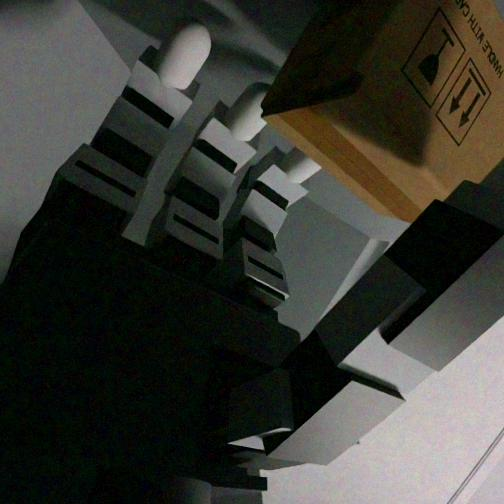

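{"method": "move", "body": {
  "joints": {"hand_thumb_mcp": -0.2, "hand_index_mcp": 0.56, "hand_middle_mcp": 0.56}
}}

{"method": "move", "body": {
  "joints": {"hand_thumb_mcp": -0.29, "hand_index_mcp": 0.5, "hand_middle_mcp": 0.48},
  "cameras": ["wrist_camera"]
}}

Scene clock: 459.00 s.
move: off_target
base_odometry: x=+1.790 y=-0.450 heading=-0.585
base_tilt: forward=-0.2 right=+0.3
base_status: not commanded
joint_positions: joint_1_rad=+0.008 joint_2_rad=+0.318 joint_3_rad=+3.147 joint_4_rad=-0.598 joint_5_rad=-0.931 joint_6_rad=-1.701 joint_7_rad=+0.848 hand_index_mcp=+0.616 hand_index_abd=+0.000 hand_index_pip=-0.195 hand_index_dip=-0.083 hand_middle_mcp=+0.602 hand_middle_abd=+0.000 hand_middle_pip=-0.195 hand_middle_dip=-0.080 hand_ring_mcp=+0.854 hand_ring_abd=+0.000 hand_ring_pip=-0.210 hand_ring_dip=-0.083 hand_thumb_cmc=-0.565 hand_thumb_axl=+0.681 hand_thumb_mcp=-0.161 hand_thumb_ipl=+0.182 hand_current_limit=+0.400 hand_speed=-0.850
joint_status: hand_index_mcp off_target (ended at +0.616, target +0.560); hand_middle_mcp off_target (ended at +0.602, target +0.560); hand_thumb_mcp off_target (ended at -0.161, target -0.200)
hand_state: blocked,goal,goal,goal,blocked,goal,goal,goal,goal,goal,goal,goal,goal,goal,blocked,goal
index_mcp_current_ma: 95
index_abd_current_ma: 0
index_pip_current_ma: 12
index_dip_current_ma: 1
middle_mcp_current_ma: 60
middle_abd_current_ma: 0
middle_pip_current_ma: 13
middle_dip_current_ma: 2
ring_mcp_current_ma: -3
ring_abd_current_ma: 0
ring_pip_current_ma: 1
ring_dip_current_ma: 1
thumb_cmc_current_ma: 2
thumb_axl_current_ma: 1
thumb_mcp_current_ma: 71
thumb_ipl_current_ma: 14
hand_goal_index_mcp: 0.560
hand_goal_index_abd: 0.000
hand_goal_index_pip: -0.212
hand_goal_index_dip: -0.086
hand_goal_middle_mcp: 0.560
hand_goal_middle_abd: 0.000
hand_goal_middle_pip: -0.212
hand_goal_middle_dip: -0.086
hand_goal_ring_mcp: 0.860
hand_goal_ring_abd: 0.000
hand_goal_ring_pip: -0.212
hand_goal_ring_dip: -0.086
hand_goal_thumb_cmc: -0.570
hand_goal_thumb_axl: 0.678
hand_goal_thumb_mcp: -0.200
hand_goal_thumb_ipl: 0.168
motor_effort: joint_1_rad=+1(2) joint_2_rad=-22(22) joint_3_rad=-1(1) joint_4_rad=+11(12) joint_5_rad=-5(6) joint_6_rad=+5(5) joint_7_rad=+0(1)
hand_pose: x=+0.5427 y=+0.1993 z=+1.0366 quat_wxyz=(+0.469, -0.867, +0.150, -0.073) (m; base frame)
hand_target: x=+0.5480 y=+0.2183 z=+1.0551 quat_wxyz=(+0.502, -0.849, +0.132, -0.098) (m; base frame)
hand_status: not commanded
pictures: none

Scene clock: 459.60 s.
move: off_target
base_odometry: x=+1.790 y=-0.450 heading=-0.585
base_tilt: forward=-0.2 right=+0.3
base_status: not commanded
joint_positions: joint_1_rad=+0.008 joint_2_rad=+0.317 joint_3_rad=+3.147 joint_4_rad=-0.598 joint_5_rad=-0.932 joint_6_rad=-1.699 joint_7_rad=+0.849 hand_index_mcp=+0.595 hand_index_abd=+0.000 hand_index_pip=-0.181 hand_index_dip=-0.078 hand_middle_mcp=+0.567 hand_middle_abd=+0.000 hand_middle_pip=-0.178 hand_middle_dip=-0.073 hand_ring_mcp=+0.854 hand_ring_abd=+0.000 hand_ring_pip=-0.210 hand_ring_dip=-0.083 hand_thumb_cmc=-0.556 hand_thumb_axl=+0.686 hand_thumb_mcp=-0.161 hand_thumb_ipl=+0.192 hand_current_limit=+0.400 hand_speed=-0.850
joint_status: hand_index_mcp off_target (ended at +0.595, target +0.500); hand_middle_mcp off_target (ended at +0.567, target +0.480); hand_thumb_mcp off_target (ended at -0.161, target -0.290)
hand_state: blocked,goal,blocked,goal,blocked,goal,blocked,goal,goal,goal,goal,goal,goal,goal,blocked,blocked
index_mcp_current_ma: 227
index_abd_current_ma: 0
index_pip_current_ma: 32
index_dip_current_ma: 3
middle_mcp_current_ma: 196
middle_abd_current_ma: 0
middle_pip_current_ma: 38
middle_dip_current_ma: 7
ring_mcp_current_ma: -3
ring_abd_current_ma: 0
ring_pip_current_ma: 1
ring_dip_current_ma: 1
thumb_cmc_current_ma: 9
thumb_axl_current_ma: 5
thumb_mcp_current_ma: 385
thumb_ipl_current_ma: 34
hand_goal_index_mcp: 0.500
hand_goal_index_abd: 0.000
hand_goal_index_pip: -0.212
hand_goal_index_dip: -0.086
hand_goal_middle_mcp: 0.480
hand_goal_middle_abd: 0.000
hand_goal_middle_pip: -0.212
hand_goal_middle_dip: -0.086
hand_goal_ring_mcp: 0.860
hand_goal_ring_abd: 0.000
hand_goal_ring_pip: -0.212
hand_goal_ring_dip: -0.086
hand_goal_thumb_cmc: -0.570
hand_goal_thumb_axl: 0.678
hand_goal_thumb_mcp: -0.290
hand_goal_thumb_ipl: 0.168
motor_effort: joint_1_rad=+0(2) joint_2_rad=-22(22) joint_3_rad=-1(1) joint_4_rad=+11(11) joint_5_rad=-5(5) joint_6_rad=+5(5) joint_7_rad=+0(1)
hand_pose: x=+0.5427 y=+0.1996 z=+1.0374 quat_wxyz=(+0.469, -0.867, +0.150, -0.074) (m; base frame)
hand_target: x=+0.5480 y=+0.2183 z=+1.0551 quat_wxyz=(+0.502, -0.849, +0.132, -0.098) (m; base frame)
hand_status: not commanded
pictures: wrist_camera
camera_calibration:
wrist_camera: T_world_to_cam=[[-0.848564, -0.0698388, -0.524464, 1.05467], [-0.512032, -0.141297, 0.847265, -0.615772], [-0.133277, 0.987501, 0.08414, -0.0844354], [0, 0, 0, 1]] pos_world=[0.56841, 0.0700303, 1.08197]

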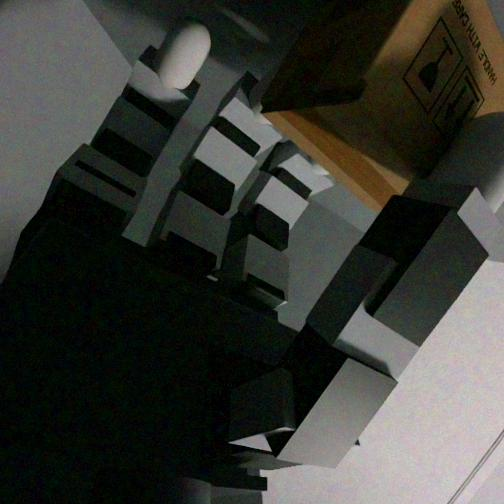

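{"method": "move", "body": {
  "joints": {"hand_index_mcp": 0.48, "hand_middle_mcp": 0.46, "hand_thumb_mcp": -0.3, "joint_2_rad": 0.372, "joint_4_rad": -0.4, "joint_6_rad": -1.85, "joint_7_rad": 0.725},
  "min_time_s": 2.5,
  "cameras": ["wrist_camera"]
}}

Scene clock: 482.40 s.
move: off_target
base_odometry: x=+1.790 y=-0.450 heading=-0.585
base_tilt: forward=-0.2 right=+0.3
base_status: not commanded
joint_positions: joint_1_rad=+0.008 joint_2_rad=+0.355 joint_3_rad=+3.147 joint_4_rad=-0.434 joint_5_rad=-0.932 joint_6_rad=-1.776 joint_7_rad=+0.768 hand_index_mcp=+0.584 hand_index_abd=-0.001 hand_index_pip=-0.172 hand_index_dip=-0.072 hand_middle_mcp=+0.555 hand_middle_abd=+0.000 hand_middle_pip=-0.171 hand_middle_dip=-0.069 hand_ring_mcp=+0.854 hand_ring_abd=+0.000 hand_ring_pip=-0.210 hand_ring_dip=-0.083 hand_thumb_cmc=-0.554 hand_thumb_axl=+0.687 hand_thumb_mcp=-0.161 hand_thumb_ipl=+0.195 hand_current_limit=+0.400 hand_speed=-0.850
joint_status: hand_index_mcp off_target (ended at +0.584, target +0.480); hand_middle_mcp off_target (ended at +0.555, target +0.460); hand_thumb_mcp off_target (ended at -0.161, target -0.300); the others done
hand_state: blocked,goal,blocked,goal,blocked,goal,blocked,goal,goal,goal,goal,goal,goal,goal,blocked,blocked
index_mcp_current_ma: 262
index_abd_current_ma: 0
index_pip_current_ma: 49
index_dip_current_ma: 9
middle_mcp_current_ma: 225
middle_abd_current_ma: 0
middle_pip_current_ma: 52
middle_dip_current_ma: 13
ring_mcp_current_ma: -3
ring_abd_current_ma: 0
ring_pip_current_ma: 1
ring_dip_current_ma: 1
thumb_cmc_current_ma: 12
thumb_axl_current_ma: 6
thumb_mcp_current_ma: 385
thumb_ipl_current_ma: 42
hand_goal_index_mcp: 0.480
hand_goal_index_abd: 0.000
hand_goal_index_pip: -0.212
hand_goal_index_dip: -0.086
hand_goal_middle_mcp: 0.460
hand_goal_middle_abd: 0.000
hand_goal_middle_pip: -0.212
hand_goal_middle_dip: -0.086
hand_goal_ring_mcp: 0.860
hand_goal_ring_abd: 0.000
hand_goal_ring_pip: -0.212
hand_goal_ring_dip: -0.086
hand_goal_thumb_cmc: -0.570
hand_goal_thumb_axl: 0.678
hand_goal_thumb_mcp: -0.300
hand_goal_thumb_ipl: 0.168
motor_effort: joint_1_rad=+1(1) joint_2_rad=-22(23) joint_3_rad=-1(2) joint_4_rad=+10(12) joint_5_rad=-5(6) joint_6_rad=+6(6) joint_7_rad=+1(1)
hand_pose: x=+0.5354 y=+0.1954 z=+1.0586 quat_wxyz=(+0.462, -0.871, +0.145, -0.082) (m; base frame)
hand_target: x=+0.5115 y=+0.2009 z=+1.0578 quat_wxyz=(+0.460, -0.877, +0.131, -0.042) (m; base frame)
hand_status: not commanded
pictures: wrist_camera
camera_calibration:
wrist_camera: T_world_to_cam=[[-0.840285, -0.0814854, -0.535986, 1.06934], [-0.524801, -0.12581, 0.841876, -0.628496], [-0.136033, 0.988702, 0.0629524, -0.0594147], [0, 0, 0, 1]] pos_world=[0.560632, 0.0668081, 1.10601]

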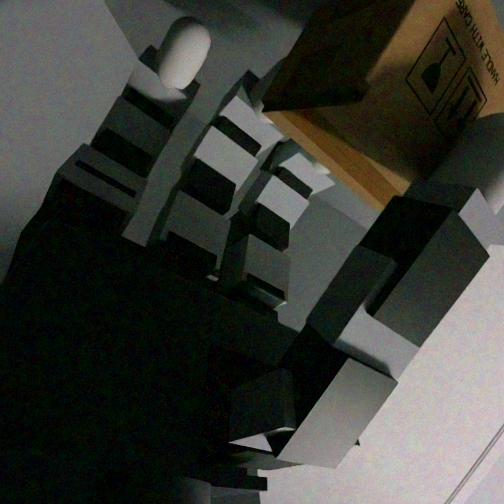

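{"method": "move", "body": {
  "base": {"translate_m": -0.46, "strafe_m": 0.11},
  "speeds": {"translate_m": 0.2}
}}

{"method": "move", "body": {
  "joints": {"joint_1_rad": 0.1, "joint_2_rad": -0.1, "joint_4_rad": -1.35, "joint_5_rad": -0.4, "joint_6_rad": -1.1, "joint_7_rad": 0.35},
  "min_time_s": 3
}}

{"method": "move", "body": {
  "joints": {"joint_1_rad": 0.0, "joint_2_rad": -0.506, "joint_4_rad": -1.919, "joint_5_rad": 0, "joint_6_rad": -0.75, "joint_7_rad": 0},
  "min_time_s": 3,
  "cameras": ["all"]
}}

Scene clock: 497.40 s.
move: done
base_odometry: x=+1.467 y=-0.104 heading=-0.585
base_tilt: forward=-0.2 right=+0.3
base_status: done
joint_positions: joint_1_rad=+0.007 joint_2_rad=+0.373 joint_3_rad=+3.147 joint_4_rad=-0.430 joint_5_rad=-0.934 joint_6_rad=-1.781 joint_7_rad=+0.766 hand_index_mcp=+0.583 hand_index_abd=-0.002 hand_index_pip=-0.171 hand_index_dip=-0.072 hand_middle_mcp=+0.553 hand_middle_abd=+0.000 hand_middle_pip=-0.170 hand_middle_dip=-0.068 hand_ring_mcp=+0.853 hand_ring_abd=+0.000 hand_ring_pip=-0.210 hand_ring_dip=-0.083 hand_thumb_cmc=-0.553 hand_thumb_axl=+0.687 hand_thumb_mcp=-0.161 hand_thumb_ipl=+0.195 hand_current_limit=+0.400 hand_speed=-0.850
joint_status: not commanded
hand_state: blocked,goal,blocked,goal,blocked,goal,blocked,goal,goal,goal,goal,goal,goal,goal,blocked,blocked
index_mcp_current_ma: 257
index_abd_current_ma: 0
index_pip_current_ma: 51
index_dip_current_ma: 9
middle_mcp_current_ma: 219
middle_abd_current_ma: 0
middle_pip_current_ma: 54
middle_dip_current_ma: 13
ring_mcp_current_ma: -3
ring_abd_current_ma: 0
ring_pip_current_ma: 0
ring_dip_current_ma: 1
thumb_cmc_current_ma: 12
thumb_axl_current_ma: 6
thumb_mcp_current_ma: 385
thumb_ipl_current_ma: 43
hand_goal_index_mcp: 0.480
hand_goal_index_abd: 0.000
hand_goal_index_pip: -0.212
hand_goal_index_dip: -0.086
hand_goal_middle_mcp: 0.460
hand_goal_middle_abd: 0.000
hand_goal_middle_pip: -0.212
hand_goal_middle_dip: -0.086
hand_goal_ring_mcp: 0.860
hand_goal_ring_abd: 0.000
hand_goal_ring_pip: -0.212
hand_goal_ring_dip: -0.086
hand_goal_thumb_cmc: -0.570
hand_goal_thumb_axl: 0.678
hand_goal_thumb_mcp: -0.300
hand_goal_thumb_ipl: 0.168
motor_effort: joint_1_rad=+0(3) joint_2_rad=-22(26) joint_3_rad=-1(2) joint_4_rad=+10(12) joint_5_rad=-5(6) joint_6_rad=+6(6) joint_7_rad=+0(1)
hand_pose: x=+0.5400 y=+0.1956 z=+1.0518 quat_wxyz=(+0.460, -0.872, +0.147, -0.073) (m; base frame)
hand_target: x=+0.5115 y=+0.2009 z=+1.0578 quat_wxyz=(+0.460, -0.877, +0.131, -0.042) (m; base frame)
hand_status: not commanded
pictures: none

Scene clock: 500.97 s.
move: done
base_odometry: x=+1.467 y=-0.104 heading=-0.585
base_tilt: forward=-0.2 right=+0.3
base_status: not commanded
joint_positions: joint_1_rad=+0.079 joint_2_rad=-0.075 joint_3_rad=+3.147 joint_4_rad=-1.314 joint_5_rad=-0.451 joint_6_rad=-1.189 joint_7_rad=+0.393 hand_index_mcp=+0.583 hand_index_abd=-0.002 hand_index_pip=-0.171 hand_index_dip=-0.072 hand_middle_mcp=+0.553 hand_middle_abd=+0.000 hand_middle_pip=-0.170 hand_middle_dip=-0.068 hand_ring_mcp=+0.853 hand_ring_abd=+0.000 hand_ring_pip=-0.210 hand_ring_dip=-0.083 hand_thumb_cmc=-0.553 hand_thumb_axl=+0.687 hand_thumb_mcp=-0.161 hand_thumb_ipl=+0.195 hand_current_limit=+0.400 hand_speed=-0.850
joint_status: all done
hand_state: blocked,goal,blocked,goal,blocked,goal,blocked,goal,goal,goal,goal,goal,goal,goal,blocked,blocked
index_mcp_current_ma: 257
index_abd_current_ma: 0
index_pip_current_ma: 51
index_dip_current_ma: 9
middle_mcp_current_ma: 219
middle_abd_current_ma: 0
middle_pip_current_ma: 54
middle_dip_current_ma: 13
ring_mcp_current_ma: -3
ring_abd_current_ma: 0
ring_pip_current_ma: 0
ring_dip_current_ma: 1
thumb_cmc_current_ma: 12
thumb_axl_current_ma: 6
thumb_mcp_current_ma: 385
thumb_ipl_current_ma: 43
hand_goal_index_mcp: 0.480
hand_goal_index_abd: 0.000
hand_goal_index_pip: -0.212
hand_goal_index_dip: -0.086
hand_goal_middle_mcp: 0.460
hand_goal_middle_abd: 0.000
hand_goal_middle_pip: -0.212
hand_goal_middle_dip: -0.086
hand_goal_ring_mcp: 0.860
hand_goal_ring_abd: 0.000
hand_goal_ring_pip: -0.212
hand_goal_ring_dip: -0.086
hand_goal_thumb_cmc: -0.570
hand_goal_thumb_axl: 0.678
hand_goal_thumb_mcp: -0.300
hand_goal_thumb_ipl: 0.168
motor_effort: joint_1_rad=+1(2) joint_2_rad=-14(24) joint_3_rad=+1(1) joint_4_rad=+15(16) joint_5_rad=-4(6) joint_6_rad=+5(7) joint_7_rad=+0(1)
hand_pose: x=+0.5169 y=+0.0936 z=+0.9438 quat_wxyz=(+0.368, -0.734, +0.544, -0.174) (m; base frame)
hand_target: x=+0.5309 y=+0.0733 z=+0.9457 quat_wxyz=(+0.369, -0.705, +0.567, -0.215) (m; base frame)
hand_status: not commanded
pictures: none

Scene clock: 504.53 s.
move: done
base_odometry: x=+1.467 y=-0.104 heading=-0.585
base_tilt: forward=-0.2 right=+0.3
base_status: not commanded
joint_positions: joint_1_rad=+0.022 joint_2_rad=-0.491 joint_3_rad=+3.147 joint_4_rad=-1.884 joint_5_rad=-0.048 joint_6_rad=-0.844 joint_7_rad=+0.042 hand_index_mcp=+0.583 hand_index_abd=-0.002 hand_index_pip=-0.171 hand_index_dip=-0.072 hand_middle_mcp=+0.553 hand_middle_abd=+0.000 hand_middle_pip=-0.170 hand_middle_dip=-0.068 hand_ring_mcp=+0.853 hand_ring_abd=+0.000 hand_ring_pip=-0.210 hand_ring_dip=-0.083 hand_thumb_cmc=-0.553 hand_thumb_axl=+0.687 hand_thumb_mcp=-0.161 hand_thumb_ipl=+0.195 hand_current_limit=+0.400 hand_speed=-0.850
joint_status: all done
hand_state: blocked,goal,blocked,goal,blocked,goal,blocked,goal,goal,goal,goal,goal,goal,goal,blocked,blocked
index_mcp_current_ma: 257
index_abd_current_ma: 0
index_pip_current_ma: 51
index_dip_current_ma: 9
middle_mcp_current_ma: 219
middle_abd_current_ma: 0
middle_pip_current_ma: 54
middle_dip_current_ma: 13
ring_mcp_current_ma: -3
ring_abd_current_ma: 0
ring_pip_current_ma: 0
ring_dip_current_ma: 1
thumb_cmc_current_ma: 12
thumb_axl_current_ma: 6
thumb_mcp_current_ma: 385
thumb_ipl_current_ma: 43
hand_goal_index_mcp: 0.480
hand_goal_index_abd: 0.000
hand_goal_index_pip: -0.212
hand_goal_index_dip: -0.086
hand_goal_middle_mcp: 0.460
hand_goal_middle_abd: 0.000
hand_goal_middle_pip: -0.212
hand_goal_middle_dip: -0.086
hand_goal_ring_mcp: 0.860
hand_goal_ring_abd: 0.000
hand_goal_ring_pip: -0.212
hand_goal_ring_dip: -0.086
hand_goal_thumb_cmc: -0.570
hand_goal_thumb_axl: 0.678
hand_goal_thumb_mcp: -0.300
hand_goal_thumb_ipl: 0.168
motor_effort: joint_1_rad=+1(2) joint_2_rad=-3(15) joint_3_rad=+1(1) joint_4_rad=+16(17) joint_5_rad=-1(4) joint_6_rad=+7(8) joint_7_rad=+1(1)
hand_pose: x=+0.4147 y=+0.0256 z=+0.8560 quat_wxyz=(+0.316, -0.636, +0.636, -0.303) (m; base frame)
hand_target: x=+0.4282 y=+0.0239 z=+0.8604 quat_wxyz=(+0.332, -0.624, +0.624, -0.332) (m; base frame)
hand_status: not commanded
pictures: base_camera, wrist_camera
camera_calibration:
wrist_camera: T_world_to_cam=[[-0.395677, 0.776736, -0.490022, 0.599827], [-0.23364, 0.430877, 0.871641, -0.70322], [0.888174, 0.459377, 0.0109891, -0.261848], [0, 0, 0, 1]] pos_world=[0.305603, -0.0426192, 0.909761]

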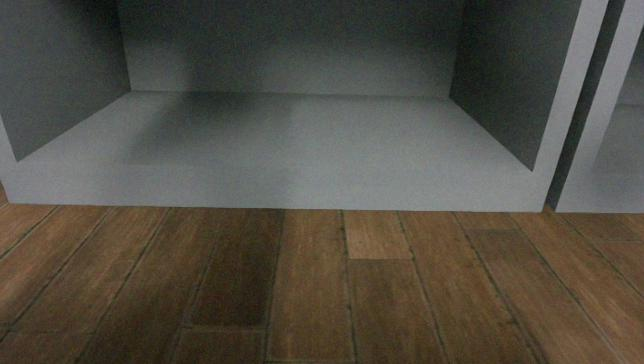

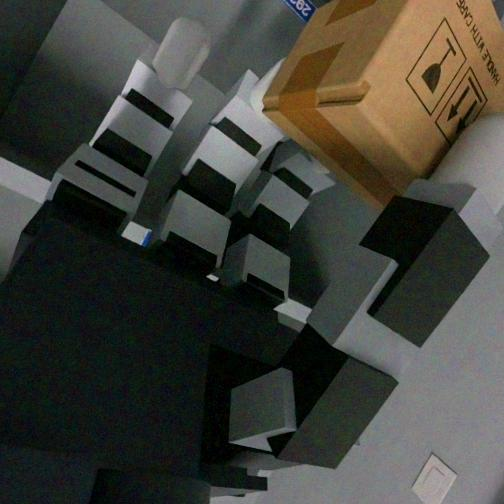

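{"method": "zoom_image", "body": {
  "camera": "wrist_camera",
  "region": [270, 0, 330, 30]
}}

Scaled by 8.400 from the camera's 504x504 image, which has a finer 720x720 frame.

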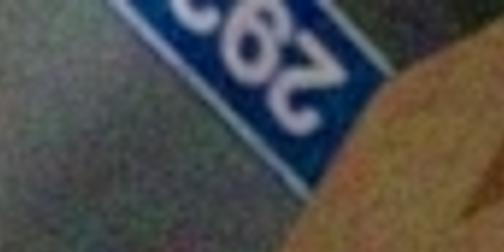

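{"method": "move", "body": {
  "base": {"translate_m": -0.28, "strafe_m": -0.5},
  "speeds": {"strafe_m": 0.4}
}}

{"method": "move", "body": {
  "base": {"translate_m": -0.85, "strafe_m": -0.15, "rotate_rad": 1.572},
  "speeds": {"translate_m": 0.4, "rotate_rad": 0.8},
  "cameras": ["all"]
}}

Scene clock: 536.13 s.
move: done
base_odometry: x=+0.958 y=-0.366 heading=-0.585
base_tilt: forward=-0.2 right=+0.3
base_status: done
joint_positions: joint_1_rad=+0.020 joint_2_rad=-0.495 joint_3_rad=+3.147 joint_4_rad=-1.884 joint_5_rad=-0.042 joint_6_rad=-0.841 joint_7_rad=+0.042 hand_index_mcp=+0.583 hand_index_abd=-0.002 hand_index_pip=-0.171 hand_index_dip=-0.072 hand_middle_mcp=+0.553 hand_middle_abd=+0.000 hand_middle_pip=-0.170 hand_middle_dip=-0.068 hand_ring_mcp=+0.853 hand_ring_abd=+0.000 hand_ring_pip=-0.210 hand_ring_dip=-0.083 hand_thumb_cmc=-0.553 hand_thumb_axl=+0.687 hand_thumb_mcp=-0.161 hand_thumb_ipl=+0.195 hand_current_limit=+0.400 hand_speed=-0.850
joint_status: not commanded
hand_state: blocked,goal,blocked,goal,blocked,goal,blocked,goal,goal,goal,goal,goal,goal,goal,blocked,blocked
index_mcp_current_ma: 257
index_abd_current_ma: 0
index_pip_current_ma: 52
index_dip_current_ma: 9
middle_mcp_current_ma: 219
middle_abd_current_ma: 0
middle_pip_current_ma: 54
middle_dip_current_ma: 13
ring_mcp_current_ma: -3
ring_abd_current_ma: 0
ring_pip_current_ma: 0
ring_dip_current_ma: 1
thumb_cmc_current_ma: 13
thumb_axl_current_ma: 6
thumb_mcp_current_ma: 385
thumb_ipl_current_ma: 43
hand_goal_index_mcp: 0.480
hand_goal_index_abd: 0.000
hand_goal_index_pip: -0.212
hand_goal_index_dip: -0.086
hand_goal_middle_mcp: 0.460
hand_goal_middle_abd: 0.000
hand_goal_middle_pip: -0.212
hand_goal_middle_dip: -0.086
hand_goal_ring_mcp: 0.860
hand_goal_ring_abd: 0.000
hand_goal_ring_pip: -0.212
hand_goal_ring_dip: -0.086
hand_goal_thumb_cmc: -0.570
hand_goal_thumb_axl: 0.678
hand_goal_thumb_mcp: -0.300
hand_goal_thumb_ipl: 0.168
motor_effort: joint_1_rad=+0(2) joint_2_rad=-3(4) joint_3_rad=+1(3) joint_4_rad=+16(17) joint_5_rad=-1(1) joint_6_rad=+7(8) joint_7_rad=+0(1)
hand_pose: x=+0.4144 y=+0.0247 z=+0.8576 quat_wxyz=(+0.316, -0.636, +0.634, -0.307) (m; base frame)
hand_target: x=+0.4282 y=+0.0239 z=+0.8604 quat_wxyz=(+0.332, -0.624, +0.624, -0.332) (m; base frame)
hand_status: not commanded
pictures: none

Scene clock: 539.40 s.
move: done
base_odometry: x=+0.166 y=-0.022 heading=+0.988
base_tilt: forward=-0.2 right=+0.3
base_status: done
joint_positions: joint_1_rad=+0.016 joint_2_rad=-0.496 joint_3_rad=+3.146 joint_4_rad=-1.884 joint_5_rad=-0.040 joint_6_rad=-0.837 joint_7_rad=+0.041 hand_index_mcp=+0.583 hand_index_abd=-0.002 hand_index_pip=-0.171 hand_index_dip=-0.072 hand_middle_mcp=+0.553 hand_middle_abd=+0.000 hand_middle_pip=-0.170 hand_middle_dip=-0.068 hand_ring_mcp=+0.853 hand_ring_abd=+0.000 hand_ring_pip=-0.210 hand_ring_dip=-0.083 hand_thumb_cmc=-0.553 hand_thumb_axl=+0.687 hand_thumb_mcp=-0.161 hand_thumb_ipl=+0.195 hand_current_limit=+0.400 hand_speed=-0.850
joint_status: not commanded
hand_state: blocked,goal,blocked,goal,blocked,goal,blocked,goal,goal,goal,goal,goal,goal,goal,blocked,blocked
index_mcp_current_ma: 257
index_abd_current_ma: 0
index_pip_current_ma: 52
index_dip_current_ma: 9
middle_mcp_current_ma: 219
middle_abd_current_ma: 0
middle_pip_current_ma: 54
middle_dip_current_ma: 13
ring_mcp_current_ma: -3
ring_abd_current_ma: 0
ring_pip_current_ma: 0
ring_dip_current_ma: 1
thumb_cmc_current_ma: 13
thumb_axl_current_ma: 6
thumb_mcp_current_ma: 385
thumb_ipl_current_ma: 43
hand_goal_index_mcp: 0.480
hand_goal_index_abd: 0.000
hand_goal_index_pip: -0.212
hand_goal_index_dip: -0.086
hand_goal_middle_mcp: 0.460
hand_goal_middle_abd: 0.000
hand_goal_middle_pip: -0.212
hand_goal_middle_dip: -0.086
hand_goal_ring_mcp: 0.860
hand_goal_ring_abd: 0.000
hand_goal_ring_pip: -0.212
hand_goal_ring_dip: -0.086
hand_goal_thumb_cmc: -0.570
hand_goal_thumb_axl: 0.678
hand_goal_thumb_mcp: -0.300
hand_goal_thumb_ipl: 0.168
motor_effort: joint_1_rad=+1(2) joint_2_rad=-3(6) joint_3_rad=+1(3) joint_4_rad=+17(18) joint_5_rad=-1(1) joint_6_rad=+7(8) joint_7_rad=+0(1)
hand_pose: x=+0.4152 y=+0.0254 z=+0.8582 quat_wxyz=(+0.317, -0.637, +0.632, -0.308) (m; base frame)
hand_target: x=+0.4282 y=+0.0239 z=+0.8604 quat_wxyz=(+0.332, -0.624, +0.624, -0.332) (m; base frame)
hand_status: not commanded
pictures: base_camera, wrist_camera
camera_calibration:
wrist_camera: T_world_to_cam=[[-0.393576, 0.771384, -0.500065, 0.6091], [-0.244393, 0.436595, 0.865827, -0.695567], [0.886211, 0.462982, 0.0166878, -0.266403], [0, 0, 0, 1]] pos_world=[0.305825, -0.0428298, 0.911276]

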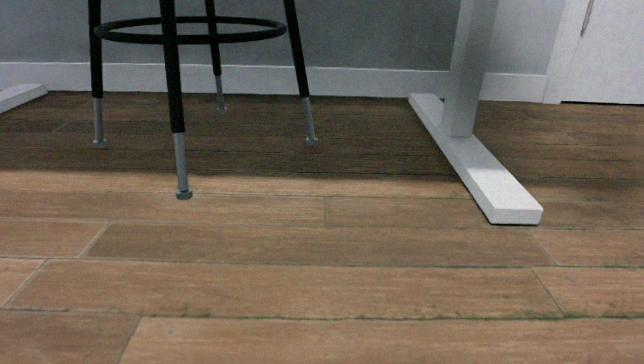

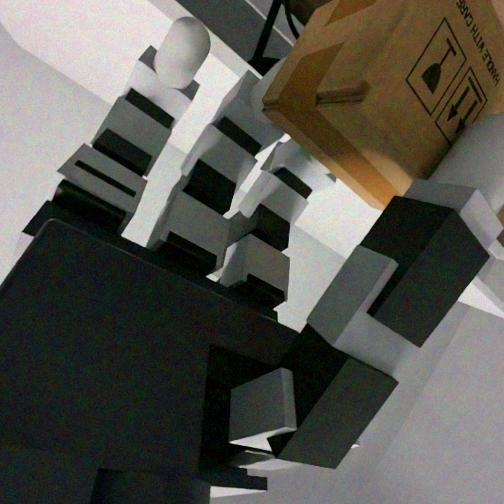

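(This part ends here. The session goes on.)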